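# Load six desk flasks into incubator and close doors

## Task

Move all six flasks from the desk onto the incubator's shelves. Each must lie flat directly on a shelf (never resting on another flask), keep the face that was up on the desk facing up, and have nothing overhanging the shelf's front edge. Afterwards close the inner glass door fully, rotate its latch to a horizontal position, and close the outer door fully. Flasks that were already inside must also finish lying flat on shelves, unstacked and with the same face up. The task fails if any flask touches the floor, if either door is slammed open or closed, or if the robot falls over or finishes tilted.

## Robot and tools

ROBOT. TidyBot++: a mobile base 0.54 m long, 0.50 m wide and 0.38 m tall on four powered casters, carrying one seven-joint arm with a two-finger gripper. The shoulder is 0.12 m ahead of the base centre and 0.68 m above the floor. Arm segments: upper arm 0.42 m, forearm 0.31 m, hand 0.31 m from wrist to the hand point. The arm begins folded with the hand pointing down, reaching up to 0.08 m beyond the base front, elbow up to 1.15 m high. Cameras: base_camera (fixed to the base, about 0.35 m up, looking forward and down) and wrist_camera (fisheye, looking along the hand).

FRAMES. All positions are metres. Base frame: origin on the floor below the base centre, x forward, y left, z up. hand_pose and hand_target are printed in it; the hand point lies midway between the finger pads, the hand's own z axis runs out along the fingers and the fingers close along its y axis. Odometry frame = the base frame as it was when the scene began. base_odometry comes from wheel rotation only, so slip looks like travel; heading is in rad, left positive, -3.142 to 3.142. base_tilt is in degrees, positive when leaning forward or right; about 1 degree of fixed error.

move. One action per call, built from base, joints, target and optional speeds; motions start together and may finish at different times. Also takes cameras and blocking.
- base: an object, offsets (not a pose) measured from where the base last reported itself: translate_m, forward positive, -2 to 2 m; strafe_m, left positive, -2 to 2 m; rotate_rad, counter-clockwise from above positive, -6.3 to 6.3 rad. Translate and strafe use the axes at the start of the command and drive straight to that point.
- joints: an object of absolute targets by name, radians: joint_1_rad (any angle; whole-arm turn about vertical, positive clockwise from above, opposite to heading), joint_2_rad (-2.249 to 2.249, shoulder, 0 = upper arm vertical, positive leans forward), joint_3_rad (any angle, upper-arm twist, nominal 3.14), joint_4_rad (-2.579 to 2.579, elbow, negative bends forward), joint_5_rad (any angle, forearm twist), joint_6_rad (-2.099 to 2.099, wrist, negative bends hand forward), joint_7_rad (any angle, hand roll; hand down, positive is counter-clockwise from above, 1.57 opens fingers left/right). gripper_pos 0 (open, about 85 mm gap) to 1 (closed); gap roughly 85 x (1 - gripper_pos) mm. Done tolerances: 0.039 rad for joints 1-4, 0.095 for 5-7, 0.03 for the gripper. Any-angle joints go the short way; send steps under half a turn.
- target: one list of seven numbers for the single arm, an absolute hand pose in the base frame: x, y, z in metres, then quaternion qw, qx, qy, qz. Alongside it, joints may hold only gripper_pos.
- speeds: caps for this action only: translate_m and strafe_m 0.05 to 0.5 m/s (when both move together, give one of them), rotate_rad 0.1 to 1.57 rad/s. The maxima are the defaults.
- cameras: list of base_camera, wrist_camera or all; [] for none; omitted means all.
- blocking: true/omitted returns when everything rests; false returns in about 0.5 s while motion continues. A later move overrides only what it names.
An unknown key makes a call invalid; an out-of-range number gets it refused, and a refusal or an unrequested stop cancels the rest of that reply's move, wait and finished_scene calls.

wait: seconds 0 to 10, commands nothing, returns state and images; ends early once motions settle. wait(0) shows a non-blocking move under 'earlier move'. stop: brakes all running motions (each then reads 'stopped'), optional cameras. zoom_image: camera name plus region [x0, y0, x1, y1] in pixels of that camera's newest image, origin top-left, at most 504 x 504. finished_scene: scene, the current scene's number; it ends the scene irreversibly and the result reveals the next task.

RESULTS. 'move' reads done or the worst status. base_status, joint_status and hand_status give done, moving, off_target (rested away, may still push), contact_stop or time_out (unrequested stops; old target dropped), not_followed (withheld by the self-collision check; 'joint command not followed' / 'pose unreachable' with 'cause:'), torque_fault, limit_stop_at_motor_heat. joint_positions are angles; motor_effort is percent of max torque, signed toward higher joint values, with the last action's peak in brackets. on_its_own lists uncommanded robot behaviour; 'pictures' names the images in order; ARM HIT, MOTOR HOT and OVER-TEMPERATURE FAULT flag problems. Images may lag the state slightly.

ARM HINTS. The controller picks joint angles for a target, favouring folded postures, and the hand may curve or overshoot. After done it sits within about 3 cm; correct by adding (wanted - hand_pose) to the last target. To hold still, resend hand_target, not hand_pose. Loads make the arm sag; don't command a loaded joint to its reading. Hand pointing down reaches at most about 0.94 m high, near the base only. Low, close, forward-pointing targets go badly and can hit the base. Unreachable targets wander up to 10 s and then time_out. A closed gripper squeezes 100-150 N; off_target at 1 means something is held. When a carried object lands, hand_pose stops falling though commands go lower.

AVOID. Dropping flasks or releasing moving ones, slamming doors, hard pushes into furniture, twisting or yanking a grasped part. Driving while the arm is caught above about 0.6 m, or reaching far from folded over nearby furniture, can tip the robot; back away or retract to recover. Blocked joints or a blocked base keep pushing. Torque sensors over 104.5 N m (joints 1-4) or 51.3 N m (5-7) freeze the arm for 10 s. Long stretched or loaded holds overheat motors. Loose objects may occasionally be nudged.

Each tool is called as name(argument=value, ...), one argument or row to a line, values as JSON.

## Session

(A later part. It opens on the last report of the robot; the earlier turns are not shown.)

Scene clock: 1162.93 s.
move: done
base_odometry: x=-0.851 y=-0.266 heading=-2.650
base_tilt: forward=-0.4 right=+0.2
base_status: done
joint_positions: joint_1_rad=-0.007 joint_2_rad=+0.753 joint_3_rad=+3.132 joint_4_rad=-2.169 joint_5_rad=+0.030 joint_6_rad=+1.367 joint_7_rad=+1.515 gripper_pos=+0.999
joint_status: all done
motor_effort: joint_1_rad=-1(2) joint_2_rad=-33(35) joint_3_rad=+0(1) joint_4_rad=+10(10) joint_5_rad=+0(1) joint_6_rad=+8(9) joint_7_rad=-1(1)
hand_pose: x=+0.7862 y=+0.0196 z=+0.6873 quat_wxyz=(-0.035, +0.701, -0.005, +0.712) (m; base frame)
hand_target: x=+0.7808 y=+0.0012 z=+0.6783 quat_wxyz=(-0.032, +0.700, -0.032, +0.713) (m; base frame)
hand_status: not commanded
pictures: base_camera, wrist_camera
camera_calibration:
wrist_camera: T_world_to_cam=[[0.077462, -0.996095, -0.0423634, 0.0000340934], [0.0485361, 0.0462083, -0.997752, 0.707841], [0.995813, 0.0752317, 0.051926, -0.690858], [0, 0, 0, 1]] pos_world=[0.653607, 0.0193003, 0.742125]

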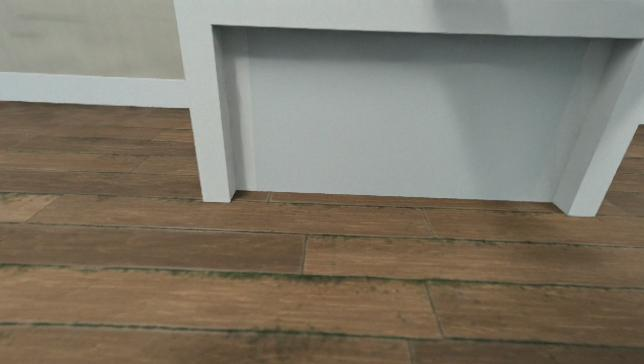

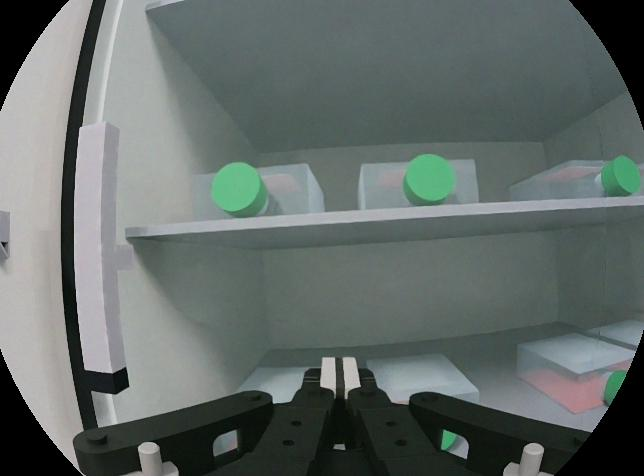

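move(
  joints={"joint_2_rad":0.745,"joint_4_rad":-2.185,"joint_6_rad":1.378},
  base={"strafe_m":0.07},
  speeds={"strafe_m":0.06},
)

Scene clock: 1171.27 s.
move: done
base_odometry: x=-0.818 y=-0.328 heading=-2.650
base_tilt: forward=-0.4 right=+0.2
base_status: done
joint_positions: joint_1_rad=-0.006 joint_2_rad=+0.746 joint_3_rad=+3.133 joint_4_rad=-2.169 joint_5_rad=+0.030 joint_6_rad=+1.367 joint_7_rad=+1.515 gripper_pos=+0.999
joint_status: all done
motor_effort: joint_1_rad=-1(4) joint_2_rad=-33(35) joint_3_rad=+0(2) joint_4_rad=+9(10) joint_5_rad=+1(1) joint_6_rad=+8(10) joint_7_rad=-1(1)
hand_pose: x=+0.7861 y=+0.0187 z=+0.6919 quat_wxyz=(-0.035, +0.699, -0.005, +0.714) (m; base frame)
hand_target: x=+0.7815 y=+0.0012 z=+0.6896 quat_wxyz=(-0.032, +0.700, -0.032, +0.713) (m; base frame)
hand_status: not commanded
pictures: base_camera, wrist_camera
camera_calibration:
wrist_camera: T_world_to_cam=[[0.0763325, -0.996218, -0.0415197, -0.000465678], [0.0555429, 0.045825, -0.997404, 0.706759], [0.995534, 0.0738282, 0.0588308, -0.695546], [0, 0, 0, 1]] pos_world=[0.65322, 0.0184998, 0.745824]

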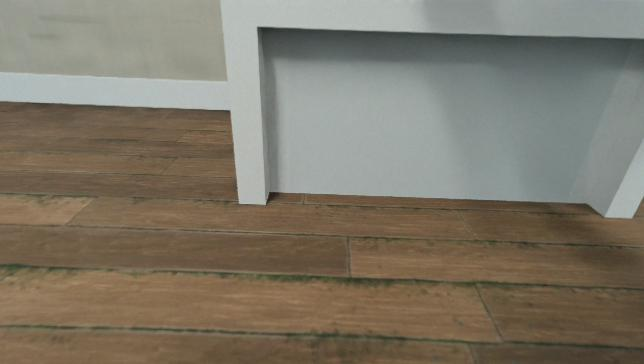

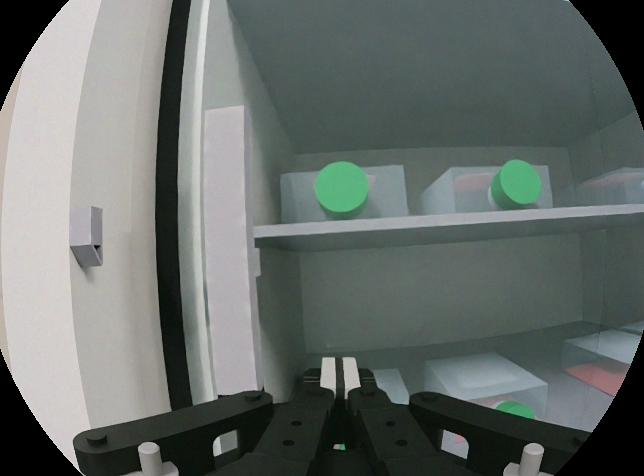

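move(
  base={"strafe_m":0.045},
  speeds={"strafe_m":0.06},
)

Scene clock: 1173.80 s.
move: done
base_odometry: x=-0.796 y=-0.368 heading=-2.650
base_tilt: forward=-0.4 right=+0.2
base_status: done
joint_positions: joint_1_rad=+0.004 joint_2_rad=+0.746 joint_3_rad=+3.141 joint_4_rad=-2.169 joint_5_rad=+0.026 joint_6_rad=+1.367 joint_7_rad=+1.515 gripper_pos=+0.999
joint_status: not commanded
motor_effort: joint_1_rad=-1(5) joint_2_rad=-34(35) joint_3_rad=-1(3) joint_4_rad=+10(10) joint_5_rad=+1(3) joint_6_rad=+8(9) joint_7_rad=-1(1)
hand_pose: x=+0.7865 y=+0.0066 z=+0.6917 quat_wxyz=(-0.026, +0.699, -0.010, +0.715) (m; base frame)
hand_target: x=+0.7815 y=+0.0012 z=+0.6896 quat_wxyz=(-0.032, +0.700, -0.032, +0.713) (m; base frame)
hand_status: not commanded
pictures: base_camera, wrist_camera
camera_calibration:
wrist_camera: T_world_to_cam=[[0.0562675, -0.997754, -0.0363461, -0.000299692], [0.0563512, 0.0395194, -0.997629, 0.70673], [0.996824, 0.0540859, 0.0584483, -0.695545], [0, 0, 0, 1]] pos_world=[0.653528, 0.00939068, 0.745696]

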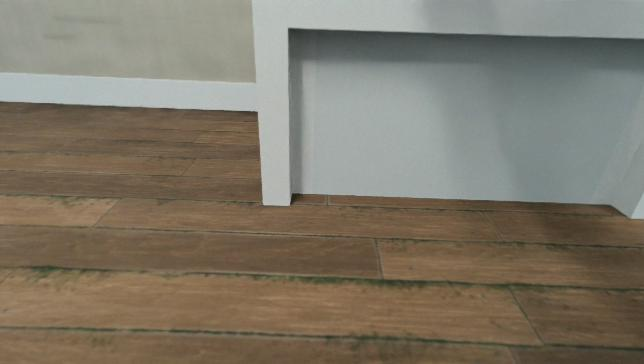

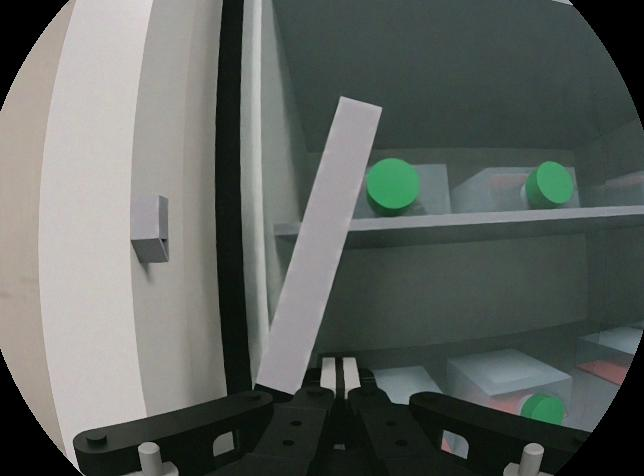

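move(
  base={"strafe_m":0.04},
  speeds={"strafe_m":0.06},
)

Scene clock: 1176.10 s.
move: done
base_odometry: x=-0.778 y=-0.403 heading=-2.651
base_tilt: forward=-0.4 right=+0.2
base_status: done
joint_positions: joint_1_rad=+0.005 joint_2_rad=+0.746 joint_3_rad=+3.142 joint_4_rad=-2.169 joint_5_rad=+0.026 joint_6_rad=+1.367 joint_7_rad=+1.515 gripper_pos=+0.999
joint_status: not commanded
motor_effort: joint_1_rad=-1(6) joint_2_rad=-33(35) joint_3_rad=+0(3) joint_4_rad=+9(10) joint_5_rad=+1(3) joint_6_rad=+8(9) joint_7_rad=-1(1)
hand_pose: x=+0.7865 y=+0.0054 z=+0.6917 quat_wxyz=(-0.025, +0.699, -0.010, +0.715) (m; base frame)
hand_target: x=+0.7815 y=+0.0012 z=+0.6896 quat_wxyz=(-0.032, +0.700, -0.032, +0.713) (m; base frame)
hand_status: not commanded
pictures: base_camera, wrist_camera
camera_calibration:
wrist_camera: T_world_to_cam=[[0.0545184, -0.997876, -0.0356528, -0.000575836], [0.0563597, 0.0387242, -0.997659, 0.706685], [0.996921, 0.0523814, 0.0583512, -0.695476], [0, 0, 0, 1]] pos_world=[0.653537, 0.0084896, 0.745593]

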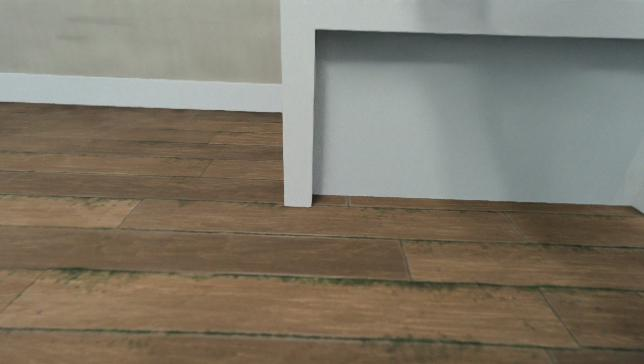

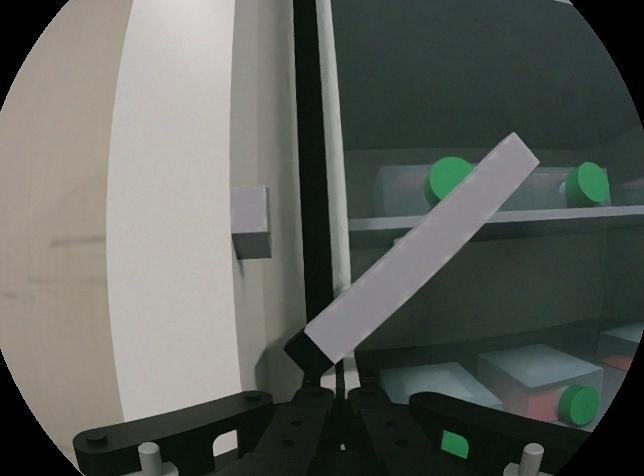

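move(
  base={"strafe_m":0.015},
  speeds={"strafe_m":0.06},
  joints={"joint_2_rad":0.69,"joint_4_rad":-2.182,"joint_6_rad":1.32},
  cameras=[],
)

move(
  joints={"joint_2_rad":0.63,"joint_4_rad":-2.175,"joint_6_rad":1.25},
)

move(
  joints={"joint_2_rad":0.605,"joint_4_rad":-2.173,"joint_6_rad":1.22},
  cameras=[],
)

move(
  joints={"joint_2_rad":0.57,"joint_4_rad":-2.165,"joint_6_rad":1.18},
)

Scene clock: 1180.07 s.
move: done
base_odometry: x=-0.771 y=-0.417 heading=-2.651
base_tilt: forward=-0.4 right=+0.2
base_status: done
joint_positions: joint_1_rad=+0.005 joint_2_rad=+0.702 joint_3_rad=+3.143 joint_4_rad=-2.173 joint_5_rad=+0.026 joint_6_rad=+1.337 joint_7_rad=+1.515 gripper_pos=+0.999
joint_status: all done
motor_effort: joint_1_rad=-1(4) joint_2_rad=-33(35) joint_3_rad=+0(3) joint_4_rad=+10(14) joint_5_rad=+0(3) joint_6_rad=+8(9) joint_7_rad=-1(1)
hand_pose: x=+0.7846 y=+0.0056 z=+0.7102 quat_wxyz=(-0.025, +0.695, -0.010, +0.718) (m; base frame)
hand_target: x=+0.7818 y=+0.0012 z=+0.7092 quat_wxyz=(-0.032, +0.700, -0.032, +0.713) (m; base frame)
hand_status: not commanded
pictures: none
No camera images: "cameras" was empty.

Scene clock: 1180.83 s.
move: done
base_odometry: x=-0.771 y=-0.417 heading=-2.651
base_tilt: forward=-0.4 right=+0.2
base_status: not commanded
joint_positions: joint_1_rad=+0.005 joint_2_rad=+0.648 joint_3_rad=+3.143 joint_4_rad=-2.173 joint_5_rad=+0.026 joint_6_rad=+1.271 joint_7_rad=+1.515 gripper_pos=+0.999
joint_status: all done
motor_effort: joint_1_rad=-1(1) joint_2_rad=-33(35) joint_3_rad=+0(0) joint_4_rad=+12(14) joint_5_rad=+0(1) joint_6_rad=+9(13) joint_7_rad=-1(1)
hand_pose: x=+0.7832 y=+0.0054 z=+0.7253 quat_wxyz=(-0.024, +0.700, -0.010, +0.714) (m; base frame)
hand_target: x=+0.7820 y=+0.0012 z=+0.7300 quat_wxyz=(-0.032, +0.701, -0.032, +0.712) (m; base frame)
hand_status: not commanded
pictures: base_camera, wrist_camera
camera_calibration:
wrist_camera: T_world_to_cam=[[0.0537862, -0.99799, -0.0335253, -0.0000788932], [0.0538076, 0.0364218, -0.997887, 0.742613], [0.997102, 0.0518686, 0.0556584, -0.6924], [0, 0, 0, 1]] pos_world=[0.650439, 0.00878776, 0.779579]

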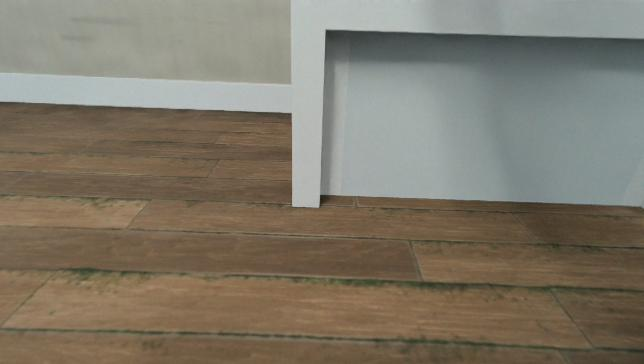

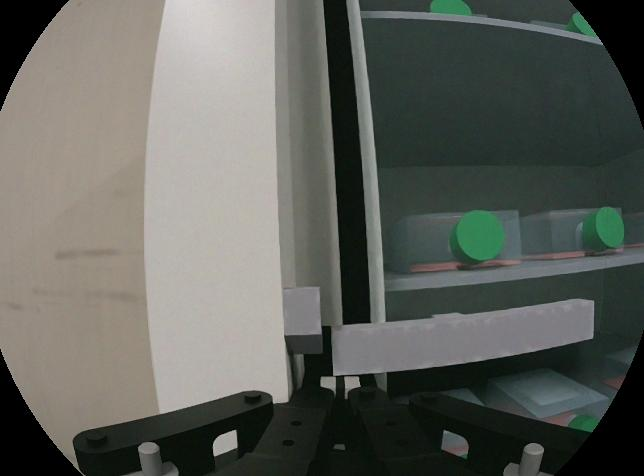

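Scene clock: 1181.47 s.
move: done
base_odometry: x=-0.771 y=-0.417 heading=-2.651
base_tilt: forward=-0.4 right=+0.2
base_status: not commanded
joint_positions: joint_1_rad=+0.005 joint_2_rad=+0.631 joint_3_rad=+3.143 joint_4_rad=-2.173 joint_5_rad=+0.026 joint_6_rad=+1.235 joint_7_rad=+1.515 gripper_pos=+0.999
joint_status: all done
motor_effort: joint_1_rad=+0(1) joint_2_rad=-34(36) joint_3_rad=+0(0) joint_4_rad=+12(13) joint_5_rad=+0(1) joint_6_rad=+9(10) joint_7_rad=-1(1)
hand_pose: x=+0.7826 y=+0.0054 z=+0.7254 quat_wxyz=(-0.023, +0.706, -0.010, +0.707) (m; base frame)
hand_target: x=+0.7814 y=+0.0012 z=+0.7381 quat_wxyz=(-0.032, +0.702, -0.032, +0.711) (m; base frame)
hand_status: not commanded
pictures: none
No camera images: "cameras" was empty.

Scene clock: 1182.13 s.
move: done
base_odometry: x=-0.771 y=-0.417 heading=-2.651
base_tilt: forward=-0.4 right=+0.1
base_status: not commanded
joint_positions: joint_1_rad=+0.005 joint_2_rad=+0.607 joint_3_rad=+3.143 joint_4_rad=-2.173 joint_5_rad=+0.026 joint_6_rad=+1.185 joint_7_rad=+1.515 gripper_pos=+0.999
joint_status: all done
motor_effort: joint_1_rad=+0(1) joint_2_rad=-36(37) joint_3_rad=+0(0) joint_4_rad=+14(14) joint_5_rad=+0(1) joint_6_rad=+11(12) joint_7_rad=-1(1)
hand_pose: x=+0.7813 y=+0.0052 z=+0.7255 quat_wxyz=(-0.023, +0.716, -0.010, +0.698) (m; base frame)
hand_target: x=+0.7816 y=+0.0012 z=+0.7522 quat_wxyz=(-0.032, +0.701, -0.032, +0.712) (m; base frame)
hand_status: not commanded
pictures: base_camera, wrist_camera
camera_calibration:
wrist_camera: T_world_to_cam=[[0.0514836, -0.99809, -0.0341447, 0.00197237], [0.00858131, 0.0346309, -0.999363, 0.779366], [0.998637, 0.0511578, 0.0103478, -0.658898], [0, 0, 0, 1]] pos_world=[0.65121, 0.00868622, 0.785755]

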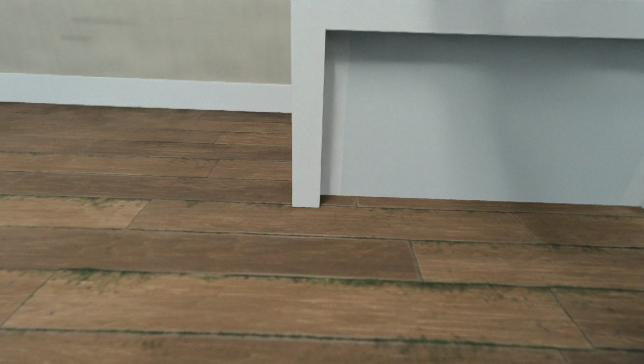

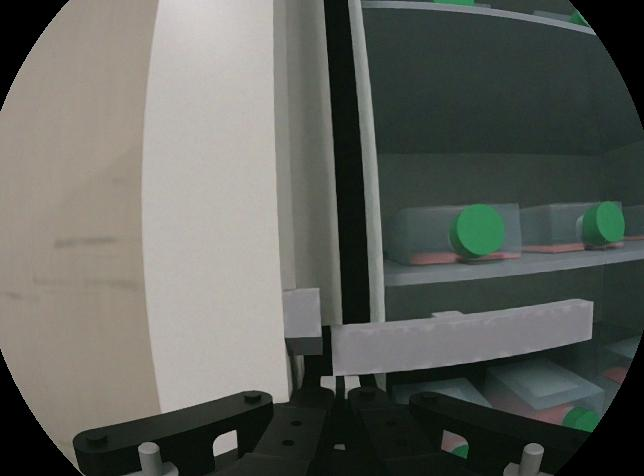

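move(
  joints={"joint_2_rad":0.74,"joint_4_rad":-2.186,"joint_6_rad":1.37},
  cameras=[],
)

move(
  base={"translate_m":-0.975},
  speeds={"translate_m":0.25},
)

zoom_image(
  camera="wrist_camera",
  region=[220, 140, 420, 340],
)

Scene clock: 1186.27 s.
move: done
base_odometry: x=-0.771 y=-0.417 heading=-2.651
base_tilt: forward=-0.4 right=+0.2
base_status: not commanded
joint_positions: joint_1_rad=+0.005 joint_2_rad=+0.714 joint_3_rad=+3.143 joint_4_rad=-2.173 joint_5_rad=+0.026 joint_6_rad=+1.326 joint_7_rad=+1.515 gripper_pos=+0.999
joint_status: all done
motor_effort: joint_1_rad=+0(1) joint_2_rad=-33(37) joint_3_rad=+0(0) joint_4_rad=+9(15) joint_5_rad=+0(1) joint_6_rad=+8(12) joint_7_rad=-1(1)
hand_pose: x=+0.7849 y=+0.0056 z=+0.6984 quat_wxyz=(-0.024, +0.704, -0.010, +0.710) (m; base frame)
hand_target: x=+0.7812 y=+0.0012 z=+0.6901 quat_wxyz=(-0.032, +0.701, -0.032, +0.712) (m; base frame)
hand_status: not commanded
pictures: none
No camera images: "cameras" was empty.

Scene clock: 1191.00 s.
move: done
base_odometry: x=+0.090 y=+0.043 heading=-2.651
base_tilt: forward=-0.4 right=+0.2
base_status: done
joint_positions: joint_1_rad=+0.005 joint_2_rad=+0.715 joint_3_rad=+3.143 joint_4_rad=-2.174 joint_5_rad=+0.026 joint_6_rad=+1.328 joint_7_rad=+1.515 gripper_pos=+0.999
joint_status: not commanded
motor_effort: joint_1_rad=-1(1) joint_2_rad=-33(35) joint_3_rad=+0(0) joint_4_rad=+10(11) joint_5_rad=+0(1) joint_6_rad=+8(9) joint_7_rad=-1(1)
hand_pose: x=+0.7848 y=+0.0056 z=+0.6985 quat_wxyz=(-0.024, +0.703, -0.010, +0.710) (m; base frame)
hand_target: x=+0.7812 y=+0.0012 z=+0.6901 quat_wxyz=(-0.032, +0.701, -0.032, +0.712) (m; base frame)
hand_status: not commanded
pictures: base_camera, wrist_camera
camera_calibration:
wrist_camera: T_world_to_cam=[[0.0539263, -0.997912, -0.0355469, 0.000287746], [0.0437958, 0.0379281, -0.99832, 0.72391], [0.997584, 0.0522789, 0.0457497, -0.685906], [0, 0, 0, 1]] pos_world=[0.652529, 0.00868899, 0.754084]

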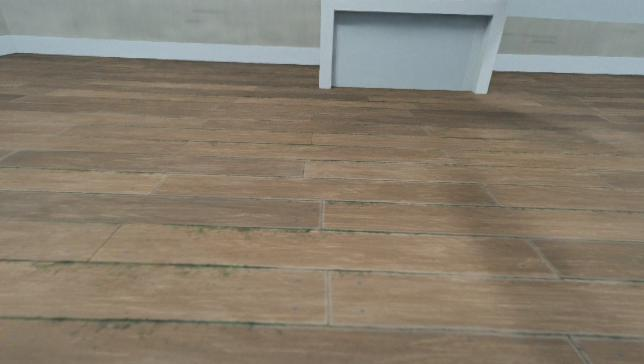

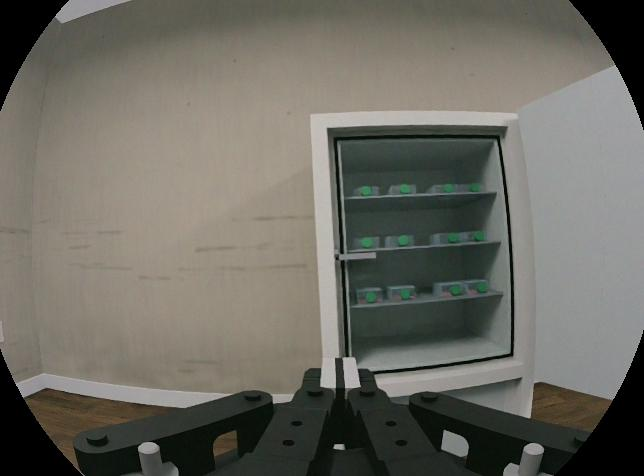

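Scaled by 2.520.

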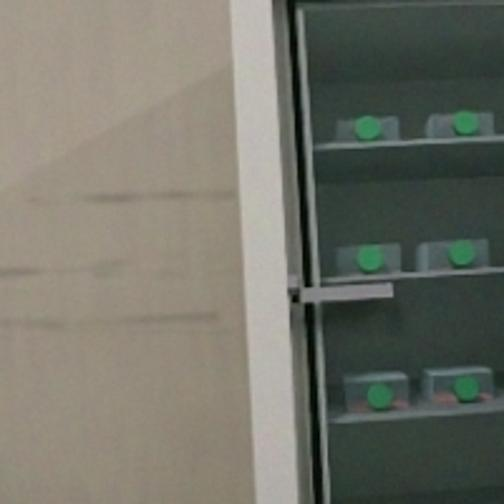

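move(
  base={"strafe_m":-1.14},
  speeds={"strafe_m":0.3},
  joints={"joint_2_rad":0.542,"joint_4_rad":-2.155,"joint_6_rad":1.146,"joint_7_rad":1.57},
)

Scene clock: 1197.73 s.
move: done
base_odometry: x=-0.448 y=+1.048 heading=-2.651
base_tilt: forward=-0.4 right=+0.2
base_status: done
joint_positions: joint_1_rad=+0.003 joint_2_rad=+0.544 joint_3_rad=+3.143 joint_4_rad=-2.171 joint_5_rad=+0.026 joint_6_rad=+1.181 joint_7_rad=+1.524 gripper_pos=+0.999
joint_status: all done
motor_effort: joint_1_rad=-1(3) joint_2_rad=-31(35) joint_3_rad=+0(2) joint_4_rad=+12(13) joint_5_rad=+1(1) joint_6_rad=+8(9) joint_7_rad=-1(1)
hand_pose: x=+0.7779 y=+0.0065 z=+0.7667 quat_wxyz=(-0.020, +0.694, -0.005, +0.719) (m; base frame)
hand_target: x=+0.7825 y=+0.0012 z=+0.7646 quat_wxyz=(+0.000, +0.700, +0.000, +0.714) (m; base frame)
hand_status: not commanded
pictures: base_camera, wrist_camera
camera_calibration:
wrist_camera: T_world_to_cam=[[0.0550063, -0.998267, -0.02091, -0.00805462], [0.0694714, 0.0247173, -0.997278, 0.771581], [0.996066, 0.0534039, 0.0707107, -0.700161], [0, 0, 0, 1]] pos_world=[0.644247, 0.0102792, 0.818821]

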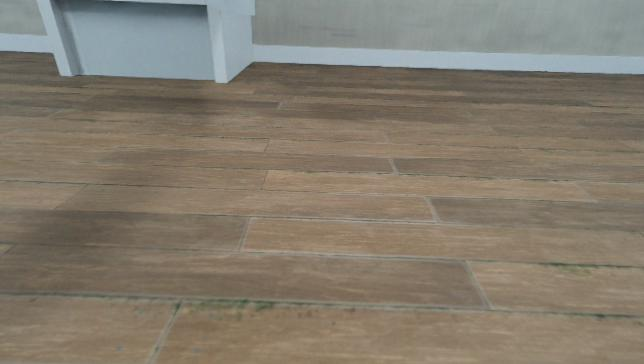

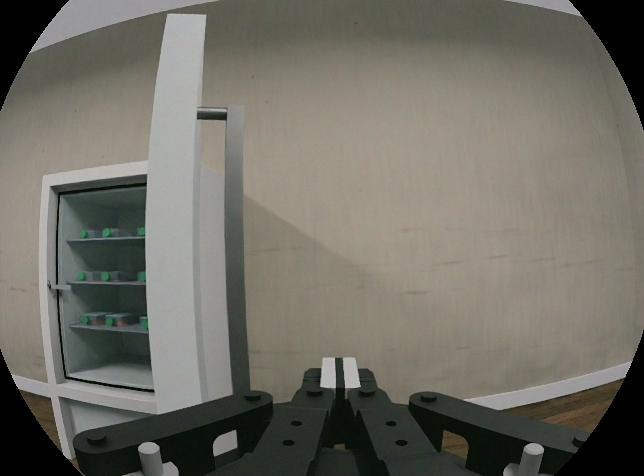

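move(
  base={"strafe_m":-0.03,"translate_m":0.3},
  speeds={"translate_m":0.2},
)

Scene clock: 1203.60 s.
move: done
base_odometry: x=-0.727 y=+0.934 heading=-2.651
base_tilt: forward=-0.4 right=+0.2
base_status: done
joint_positions: joint_1_rad=+0.003 joint_2_rad=+0.544 joint_3_rad=+3.143 joint_4_rad=-2.170 joint_5_rad=+0.026 joint_6_rad=+1.179 joint_7_rad=+1.524 gripper_pos=+0.999
joint_status: not commanded
motor_effort: joint_1_rad=+0(2) joint_2_rad=-31(33) joint_3_rad=+0(1) joint_4_rad=+13(14) joint_5_rad=+0(1) joint_6_rad=+8(9) joint_7_rad=-1(1)
hand_pose: x=+0.7783 y=+0.0065 z=+0.7670 quat_wxyz=(-0.020, +0.694, -0.005, +0.719) (m; base frame)
hand_target: x=+0.7825 y=+0.0012 z=+0.7646 quat_wxyz=(+0.000, +0.700, +0.000, +0.714) (m; base frame)
hand_status: not commanded
pictures: base_camera, wrist_camera
camera_calibration:
wrist_camera: T_world_to_cam=[[0.0550051, -0.998267, -0.0209216, -0.00806009], [0.0693715, 0.0247234, -0.997284, 0.771923], [0.996073, 0.0534043, 0.0706112, -0.700503], [0, 0, 0, 1]] pos_world=[0.644647, 0.0102792, 0.819121]

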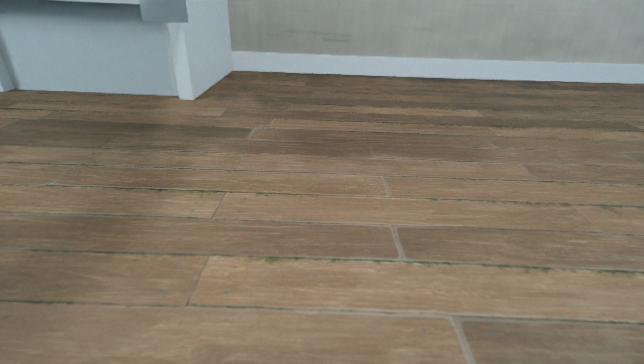

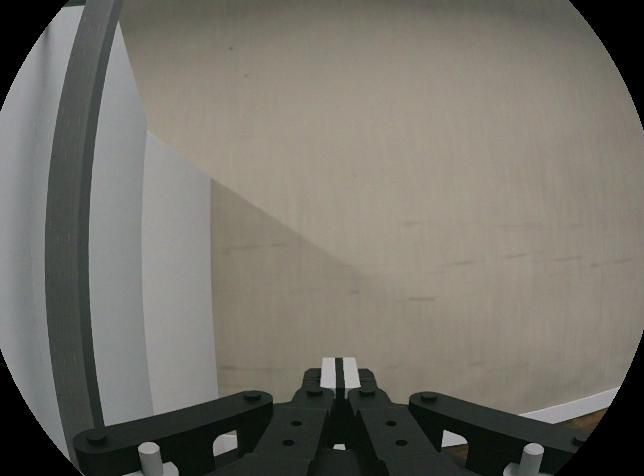

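move(
  base={"translate_m":0.12},
  speeds={"translate_m":0.1},
)

move(
  base={"strafe_m":0.15},
  speeds={"strafe_m":0.1},
)

Scene clock: 1208.87 s.
move: done
base_odometry: x=-0.833 y=+0.877 heading=-2.651
base_tilt: forward=-0.4 right=+0.2
base_status: done
joint_positions: joint_1_rad=+0.003 joint_2_rad=+0.543 joint_3_rad=+3.143 joint_4_rad=-2.169 joint_5_rad=+0.026 joint_6_rad=+1.178 joint_7_rad=+1.524 gripper_pos=+0.999
joint_status: not commanded
motor_effort: joint_1_rad=+0(2) joint_2_rad=-31(33) joint_3_rad=+0(1) joint_4_rad=+12(14) joint_5_rad=+1(1) joint_6_rad=+9(9) joint_7_rad=-1(1)
hand_pose: x=+0.7785 y=+0.0065 z=+0.7676 quat_wxyz=(-0.020, +0.694, -0.005, +0.720) (m; base frame)
hand_target: x=+0.7825 y=+0.0012 z=+0.7646 quat_wxyz=(+0.000, +0.700, +0.000, +0.714) (m; base frame)
hand_status: not commanded
pictures: base_camera, wrist_camera
camera_calibration:
wrist_camera: T_world_to_cam=[[0.0550236, -0.998267, -0.02087, -0.00811493], [0.0701762, 0.0247163, -0.997228, 0.771843], [0.996016, 0.0534065, 0.0714146, -0.70136], [0, 0, 0, 1]] pos_world=[0.644847, 0.0102792, 0.819622]

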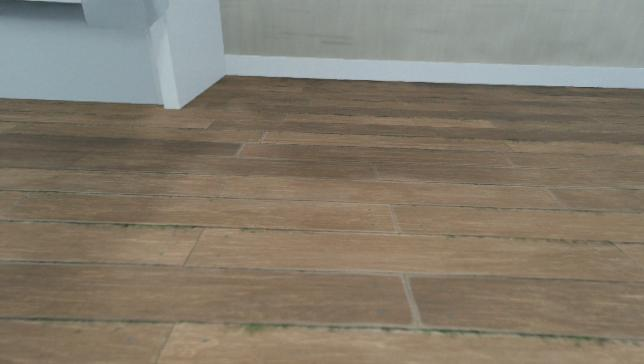

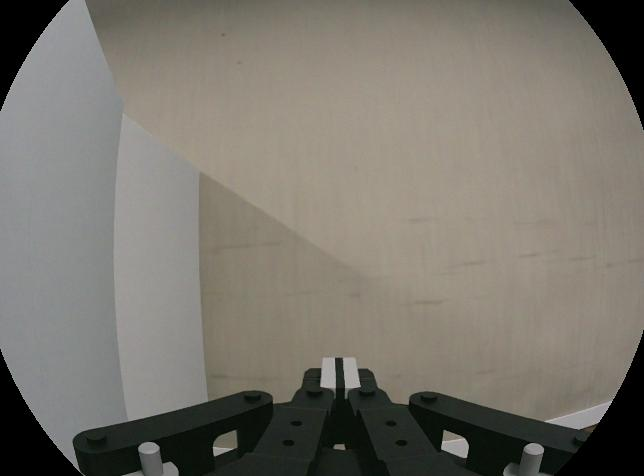

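Scene clock: 1210.93 s.
move: done
base_odometry: x=-0.762 y=+0.744 heading=-2.652
base_tilt: forward=-0.4 right=+0.2
base_status: done
joint_positions: joint_1_rad=+0.003 joint_2_rad=+0.543 joint_3_rad=+3.146 joint_4_rad=-2.166 joint_5_rad=+0.019 joint_6_rad=+1.177 joint_7_rad=+1.525 gripper_pos=+0.999
joint_status: not commanded
motor_effort: joint_1_rad=+0(8) joint_2_rad=-31(32) joint_3_rad=+0(6) joint_4_rad=+13(18) joint_5_rad=+0(4) joint_6_rad=+8(9) joint_7_rad=-1(1)
hand_pose: x=+0.7794 y=+0.0028 z=+0.7689 quat_wxyz=(-0.017, +0.693, -0.009, +0.721) (m; base frame)
hand_target: x=+0.7825 y=+0.0012 z=+0.7646 quat_wxyz=(+0.000, +0.700, +0.000, +0.714) (m; base frame)
hand_status: not commanded
pictures: base_camera, wrist_camera
camera_calibration:
wrist_camera: T_world_to_cam=[[0.0461236, -0.998702, -0.0216229, -0.00427111], [0.0731529, 0.0249647, -0.997008, 0.770744], [0.996254, 0.0444038, 0.0742094, -0.704522], [0, 0, 0, 1]] pos_world=[0.645698, 0.00777656, 0.820627]

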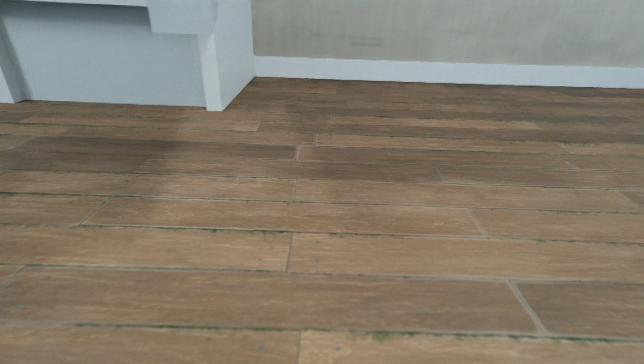

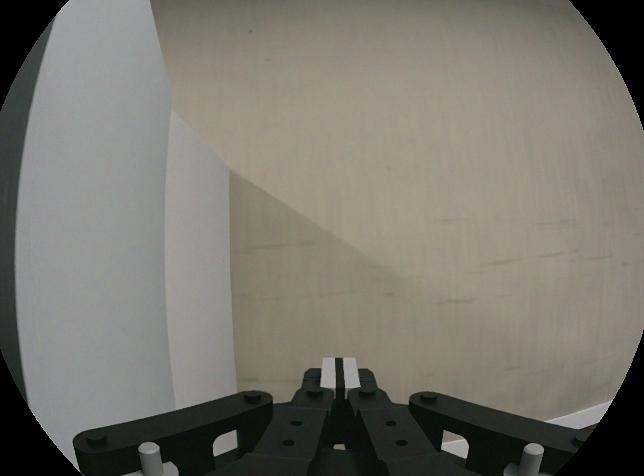

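move(
  base={"strafe_m":0.14,"translate_m":-0.05},
  speeds={"strafe_m":0.1},
)

move(
  base={"strafe_m":0.14,"translate_m":-0.04},
  speeds={"strafe_m":0.1},
)

move(
  base={"strafe_m":0.12,"translate_m":0.02},
  speeds={"strafe_m":0.1},
)

move(
  base={"strafe_m":0.12,"translate_m":0.04},
  speeds={"strafe_m":0.1},
)

Scene clock: 1216.43 s.
move: done
base_odometry: x=-0.652 y=+0.644 heading=-2.652
base_tilt: forward=-0.4 right=+0.2
base_status: done
joint_positions: joint_1_rad=+0.003 joint_2_rad=+0.543 joint_3_rad=+3.147 joint_4_rad=-2.165 joint_5_rad=+0.016 joint_6_rad=+1.177 joint_7_rad=+1.525 gripper_pos=+0.999
joint_status: not commanded
motor_effort: joint_1_rad=-1(6) joint_2_rad=-31(33) joint_3_rad=+0(4) joint_4_rad=+12(14) joint_5_rad=+0(3) joint_6_rad=+8(9) joint_7_rad=-1(1)
hand_pose: x=+0.7795 y=+0.0008 z=+0.7689 quat_wxyz=(-0.016, +0.693, -0.010, +0.721) (m; base frame)
hand_target: x=+0.7825 y=+0.0012 z=+0.7646 quat_wxyz=(+0.000, +0.700, +0.000, +0.714) (m; base frame)
hand_status: not commanded
pictures: base_camera, wrist_camera
camera_calibration:
wrist_camera: T_world_to_cam=[[0.0415333, -0.998895, -0.0219975, -0.00240564], [0.0729534, 0.0249896, -0.997022, 0.770812], [0.99647, 0.0398049, 0.0739107, -0.704442], [0, 0, 0, 1]] pos_world=[0.645822, 0.00637495, 0.820529]

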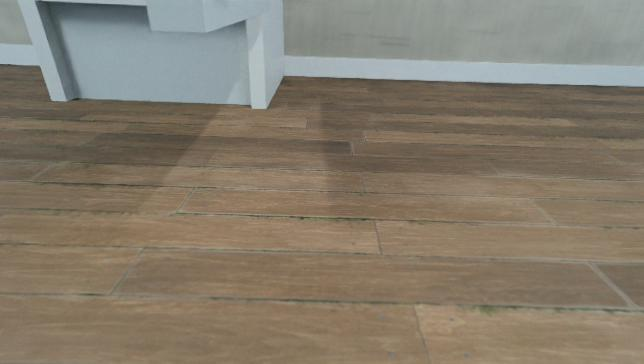

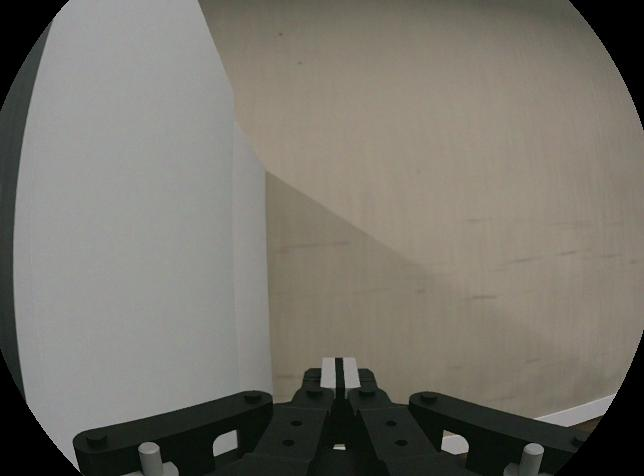

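Scene clock: 1218.43 s.
move: done
base_odometry: x=-0.551 y=+0.540 heading=-2.652
base_tilt: forward=-0.4 right=+0.2
base_status: done
joint_positions: joint_1_rad=+0.004 joint_2_rad=+0.543 joint_3_rad=+3.148 joint_4_rad=-2.165 joint_5_rad=+0.013 joint_6_rad=+1.176 joint_7_rad=+1.525 gripper_pos=+0.999
joint_status: not commanded
motor_effort: joint_1_rad=-1(7) joint_2_rad=-31(33) joint_3_rad=+0(5) joint_4_rad=+12(13) joint_5_rad=+0(5) joint_6_rad=+8(9) joint_7_rad=-1(1)
hand_pose: x=+0.7795 y=-0.0005 z=+0.7688 quat_wxyz=(-0.015, +0.693, -0.012, +0.721) (m; base frame)
hand_target: x=+0.7825 y=+0.0012 z=+0.7646 quat_wxyz=(+0.000, +0.700, +0.000, +0.714) (m; base frame)
hand_status: not commanded
pictures: base_camera, wrist_camera
camera_calibration:
wrist_camera: T_world_to_cam=[[0.0381732, -0.999014, -0.022669, -0.000584561], [0.0728146, 0.0254061, -0.997022, 0.770923], [0.996615, 0.0364089, 0.0737127, -0.704336], [0, 0, 0, 1]] pos_world=[0.64584, 0.00547402, 0.820533]

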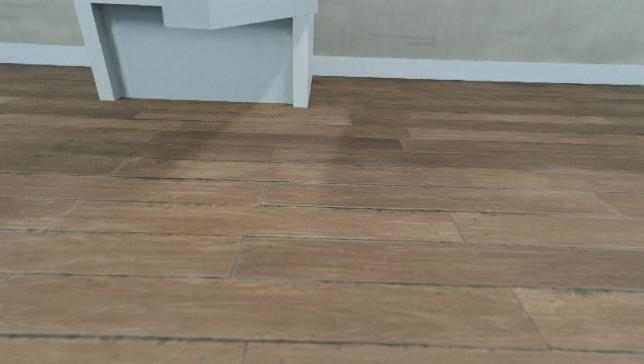

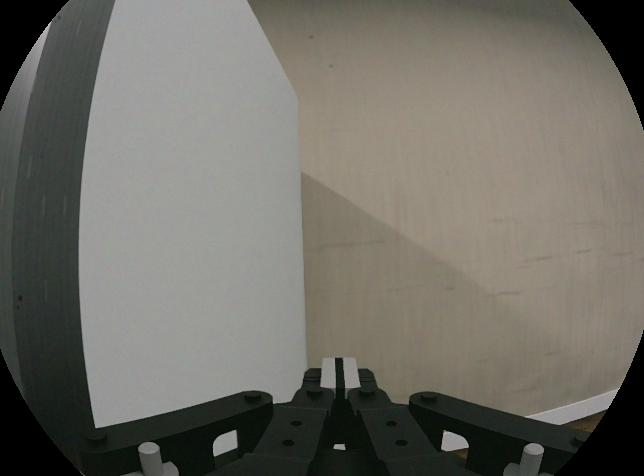

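Scene clock: 1220.23 s.
move: done
base_odometry: x=-0.512 y=+0.424 heading=-2.651
base_tilt: forward=-0.4 right=+0.2
base_status: done
joint_positions: joint_1_rad=+0.004 joint_2_rad=+0.543 joint_3_rad=+3.148 joint_4_rad=-2.165 joint_5_rad=+0.011 joint_6_rad=+1.176 joint_7_rad=+1.525 gripper_pos=+0.999
joint_status: not commanded
motor_effort: joint_1_rad=-1(9) joint_2_rad=-31(32) joint_3_rad=+0(7) joint_4_rad=+12(15) joint_5_rad=+1(5) joint_6_rad=+8(9) joint_7_rad=-1(1)
hand_pose: x=+0.7795 y=-0.0016 z=+0.7687 quat_wxyz=(-0.014, +0.693, -0.013, +0.720) (m; base frame)
hand_target: x=+0.7825 y=+0.0012 z=+0.7646 quat_wxyz=(+0.000, +0.700, +0.000, +0.714) (m; base frame)
hand_status: not commanded
pictures: base_camera, wrist_camera
camera_calibration:
wrist_camera: T_world_to_cam=[[0.0354933, -0.999101, -0.0231939, 0.000874518], [0.0724578, 0.0257202, -0.99704, 0.771087], [0.99674, 0.0337077, 0.0733055, -0.704052], [0, 0, 0, 1]] pos_world=[0.645854, 0.00477321, 0.820435]

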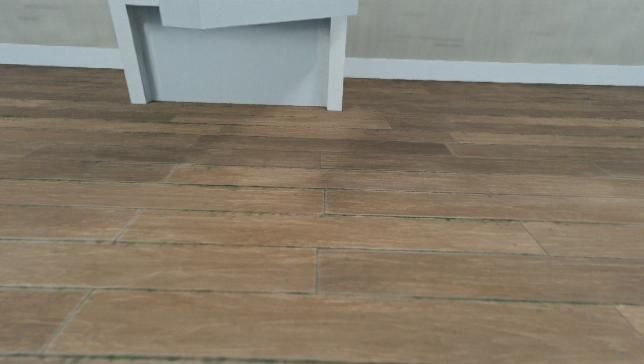

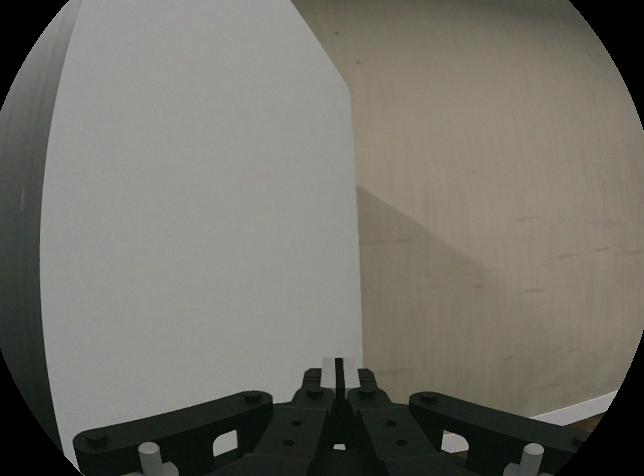

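Scene clock: 1222.10 s.
move: done
base_odometry: x=-0.490 y=+0.299 heading=-2.651
base_tilt: forward=-0.4 right=+0.2
base_status: done
joint_positions: joint_1_rad=+0.008 joint_2_rad=+0.543 joint_3_rad=+3.149 joint_4_rad=-2.165 joint_5_rad=+0.009 joint_6_rad=+1.176 joint_7_rad=+1.525 gripper_pos=+0.999
joint_status: not commanded
motor_effort: joint_1_rad=-1(7) joint_2_rad=-31(32) joint_3_rad=+0(5) joint_4_rad=+13(13) joint_5_rad=+0(3) joint_6_rad=+7(9) joint_7_rad=-1(1)
hand_pose: x=+0.7795 y=-0.0052 z=+0.7686 quat_wxyz=(-0.011, +0.693, -0.015, +0.720) (m; base frame)
hand_target: x=+0.7825 y=+0.0012 z=+0.7646 quat_wxyz=(+0.000, +0.700, +0.000, +0.714) (m; base frame)
hand_status: not commanded
pictures: base_camera, wrist_camera
camera_calibration:
wrist_camera: T_world_to_cam=[[0.0291651, -0.999308, -0.0230881, 0.00207081], [0.0725245, 0.0251526, -0.997049, 0.771114], [0.99694, 0.0274046, 0.0732079, -0.704127], [0, 0, 0, 1]] pos_world=[0.645988, 0.00197015, 0.820435]

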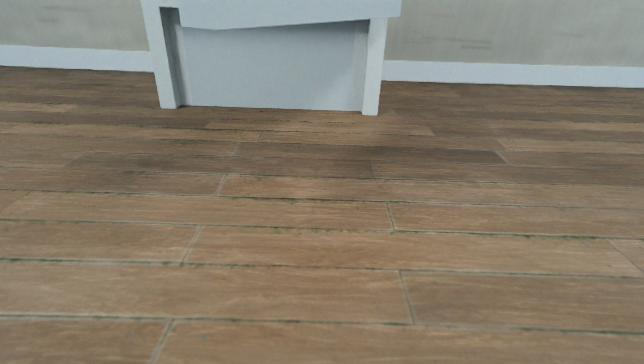

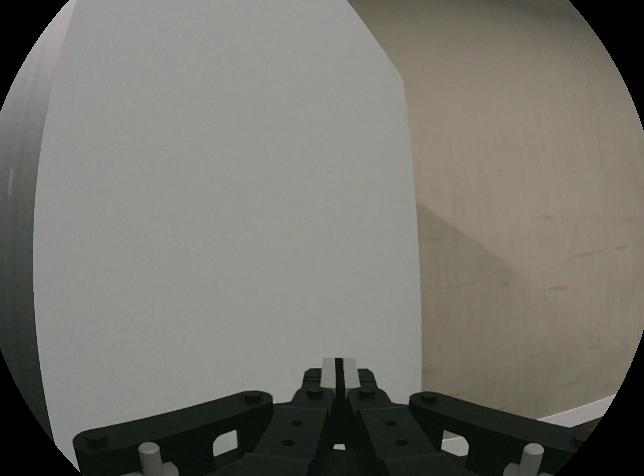

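move(
  base={"strafe_m":0.12,"translate_m":0.05},
  speeds={"strafe_m":0.1},
  cameras=[],
)

move(
  base={"strafe_m":0.12,"translate_m":0.05},
  speeds={"strafe_m":0.1},
)

move(
  base={"strafe_m":0.05,"translate_m":0.12},
  speeds={"translate_m":0.1},
)

move(
  base={"strafe_m":0.04,"translate_m":0.10},
  speeds={"translate_m":0.08},
)

Scene clock: 1227.03 s.
move: done
base_odometry: x=-0.478 y=+0.170 heading=-2.651
base_tilt: forward=-0.4 right=+0.2
base_status: done
joint_positions: joint_1_rad=+0.007 joint_2_rad=+0.543 joint_3_rad=+3.150 joint_4_rad=-2.164 joint_5_rad=+0.008 joint_6_rad=+1.175 joint_7_rad=+1.525 gripper_pos=+0.999
joint_status: not commanded
motor_effort: joint_1_rad=-1(7) joint_2_rad=-31(33) joint_3_rad=+0(5) joint_4_rad=+13(13) joint_5_rad=+0(4) joint_6_rad=+8(9) joint_7_rad=-1(1)
hand_pose: x=+0.7799 y=-0.0058 z=+0.7690 quat_wxyz=(-0.011, +0.693, -0.016, +0.721) (m; base frame)
hand_target: x=+0.7825 y=+0.0012 z=+0.7646 quat_wxyz=(+0.000, +0.700, +0.000, +0.714) (m; base frame)
hand_status: not commanded
pictures: none
No camera images: "cameras" was empty.

Scene clock: 1228.93 s.
move: done
base_odometry: x=-0.465 y=+0.041 heading=-2.651
base_tilt: forward=-0.4 right=+0.2
base_status: done
joint_positions: joint_1_rad=+0.038 joint_2_rad=+0.544 joint_3_rad=+3.170 joint_4_rad=-2.150 joint_5_rad=-0.004 joint_6_rad=+1.161 joint_7_rad=+1.525 gripper_pos=+0.999
joint_status: not commanded
motor_effort: joint_1_rad=-8(11) joint_2_rad=-35(37) joint_3_rad=-6(9) joint_4_rad=+9(13) joint_5_rad=+5(8) joint_6_rad=+10(11) joint_7_rad=-1(1)
hand_pose: x=+0.7831 y=-0.0397 z=+0.7700 quat_wxyz=(+0.012, +0.693, -0.034, +0.720) (m; base frame)
hand_target: x=+0.7825 y=+0.0012 z=+0.7646 quat_wxyz=(+0.000, +0.700, +0.000, +0.714) (m; base frame)
hand_status: not commanded
pictures: base_camera, wrist_camera
camera_calibration:
wrist_camera: T_world_to_cam=[[-0.0304166, -0.999375, -0.0180278, 0.0103371], [0.0729503, 0.0157685, -0.997211, 0.772565], [0.996872, -0.0316469, 0.072425, -0.708467], [0, 0, 0, 1]] pos_world=[0.650206, -0.0242724, 0.821907]

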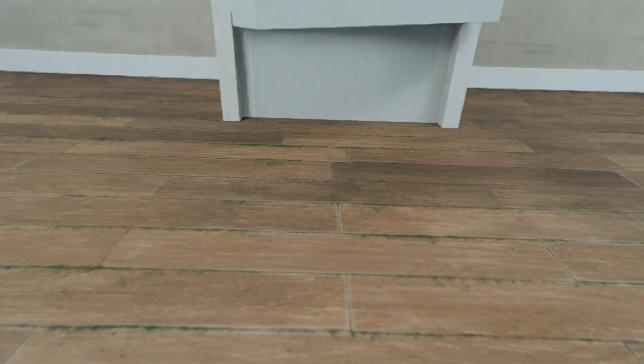

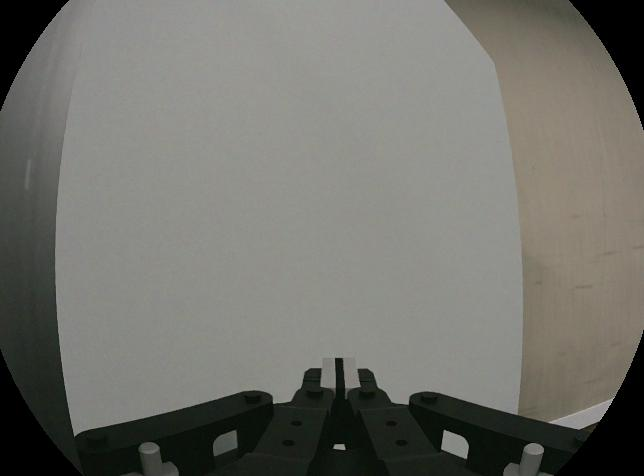

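Scene clock: 1230.80 s.
move: done
base_odometry: x=-0.547 y=-0.060 heading=-2.650
base_tilt: forward=-0.4 right=+0.2
base_status: done
joint_positions: joint_1_rad=+0.015 joint_2_rad=+0.538 joint_3_rad=+3.155 joint_4_rad=-2.152 joint_5_rad=-0.004 joint_6_rad=+1.161 joint_7_rad=+1.525 gripper_pos=+0.999
joint_status: not commanded
motor_effort: joint_1_rad=+0(8) joint_2_rad=-31(35) joint_3_rad=+1(6) joint_4_rad=+13(17) joint_5_rad=+0(6) joint_6_rad=+8(11) joint_7_rad=-1(1)
hand_pose: x=+0.7828 y=-0.0169 z=+0.7728 quat_wxyz=(-0.004, +0.692, -0.024, +0.721) (m; base frame)
hand_target: x=+0.7825 y=+0.0012 z=+0.7646 quat_wxyz=(+0.000, +0.700, +0.000, +0.714) (m; base frame)
hand_status: not commanded
pictures: base_camera, wrist_camera
camera_calibration:
wrist_camera: T_world_to_cam=[[0.00457802, -0.999656, -0.0258095, 0.0116617], [0.0758013, 0.0260824, -0.996782, 0.772552], [0.997112, 0.0026069, 0.0758947, -0.709986], [0, 0, 0, 1]] pos_world=[0.649322, -0.00664144, 0.824251]

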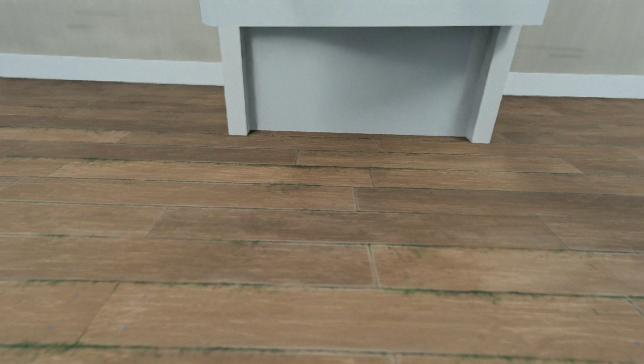

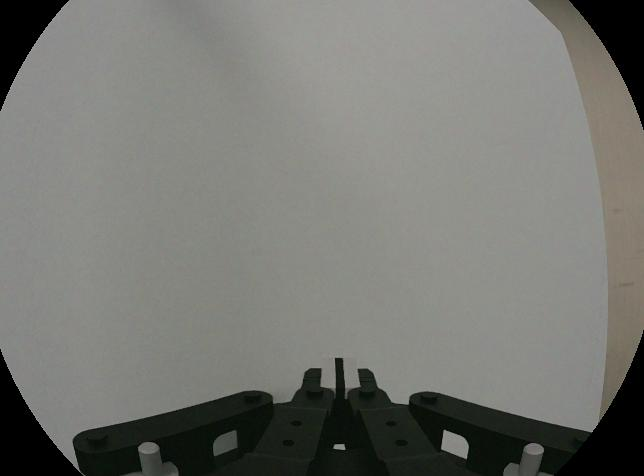

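Scene clock: 1232.67 s.
move: done
base_odometry: x=-0.617 y=-0.143 heading=-2.650
base_tilt: forward=-0.4 right=+0.2
base_status: done
joint_positions: joint_1_rad=+0.012 joint_2_rad=+0.537 joint_3_rad=+3.154 joint_4_rad=-2.155 joint_5_rad=-0.005 joint_6_rad=+1.161 joint_7_rad=+1.525 gripper_pos=+0.999
joint_status: not commanded
motor_effort: joint_1_rad=+0(6) joint_2_rad=-31(33) joint_3_rad=+0(3) joint_4_rad=+13(19) joint_5_rad=+0(3) joint_6_rad=+8(9) joint_7_rad=-1(1)
hand_pose: x=+0.7818 y=-0.0147 z=+0.7721 quat_wxyz=(-0.005, +0.693, -0.024, +0.721) (m; base frame)
hand_target: x=+0.7825 y=+0.0012 z=+0.7646 quat_wxyz=(+0.000, +0.700, +0.000, +0.714) (m; base frame)
hand_status: not commanded
pictures: base_camera, wrist_camera
camera_calibration:
wrist_camera: T_world_to_cam=[[0.00790757, -0.999611, -0.026756, 0.0120816], [0.0736066, 0.0272661, -0.996915, 0.773818], [0.997256, 0.00591376, 0.0737935, -0.707397], [0, 0, 0, 1]] pos_world=[0.648402, -0.00483867, 0.823955]

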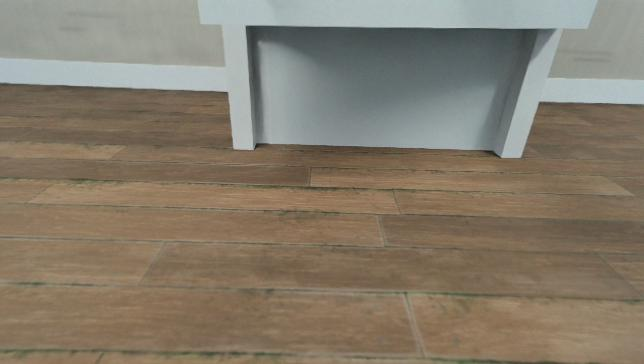

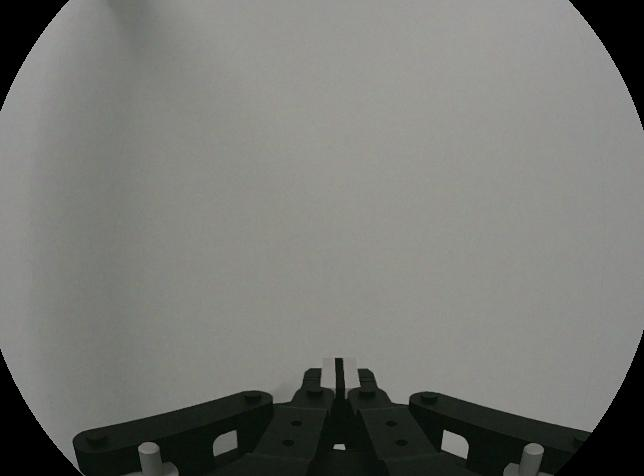

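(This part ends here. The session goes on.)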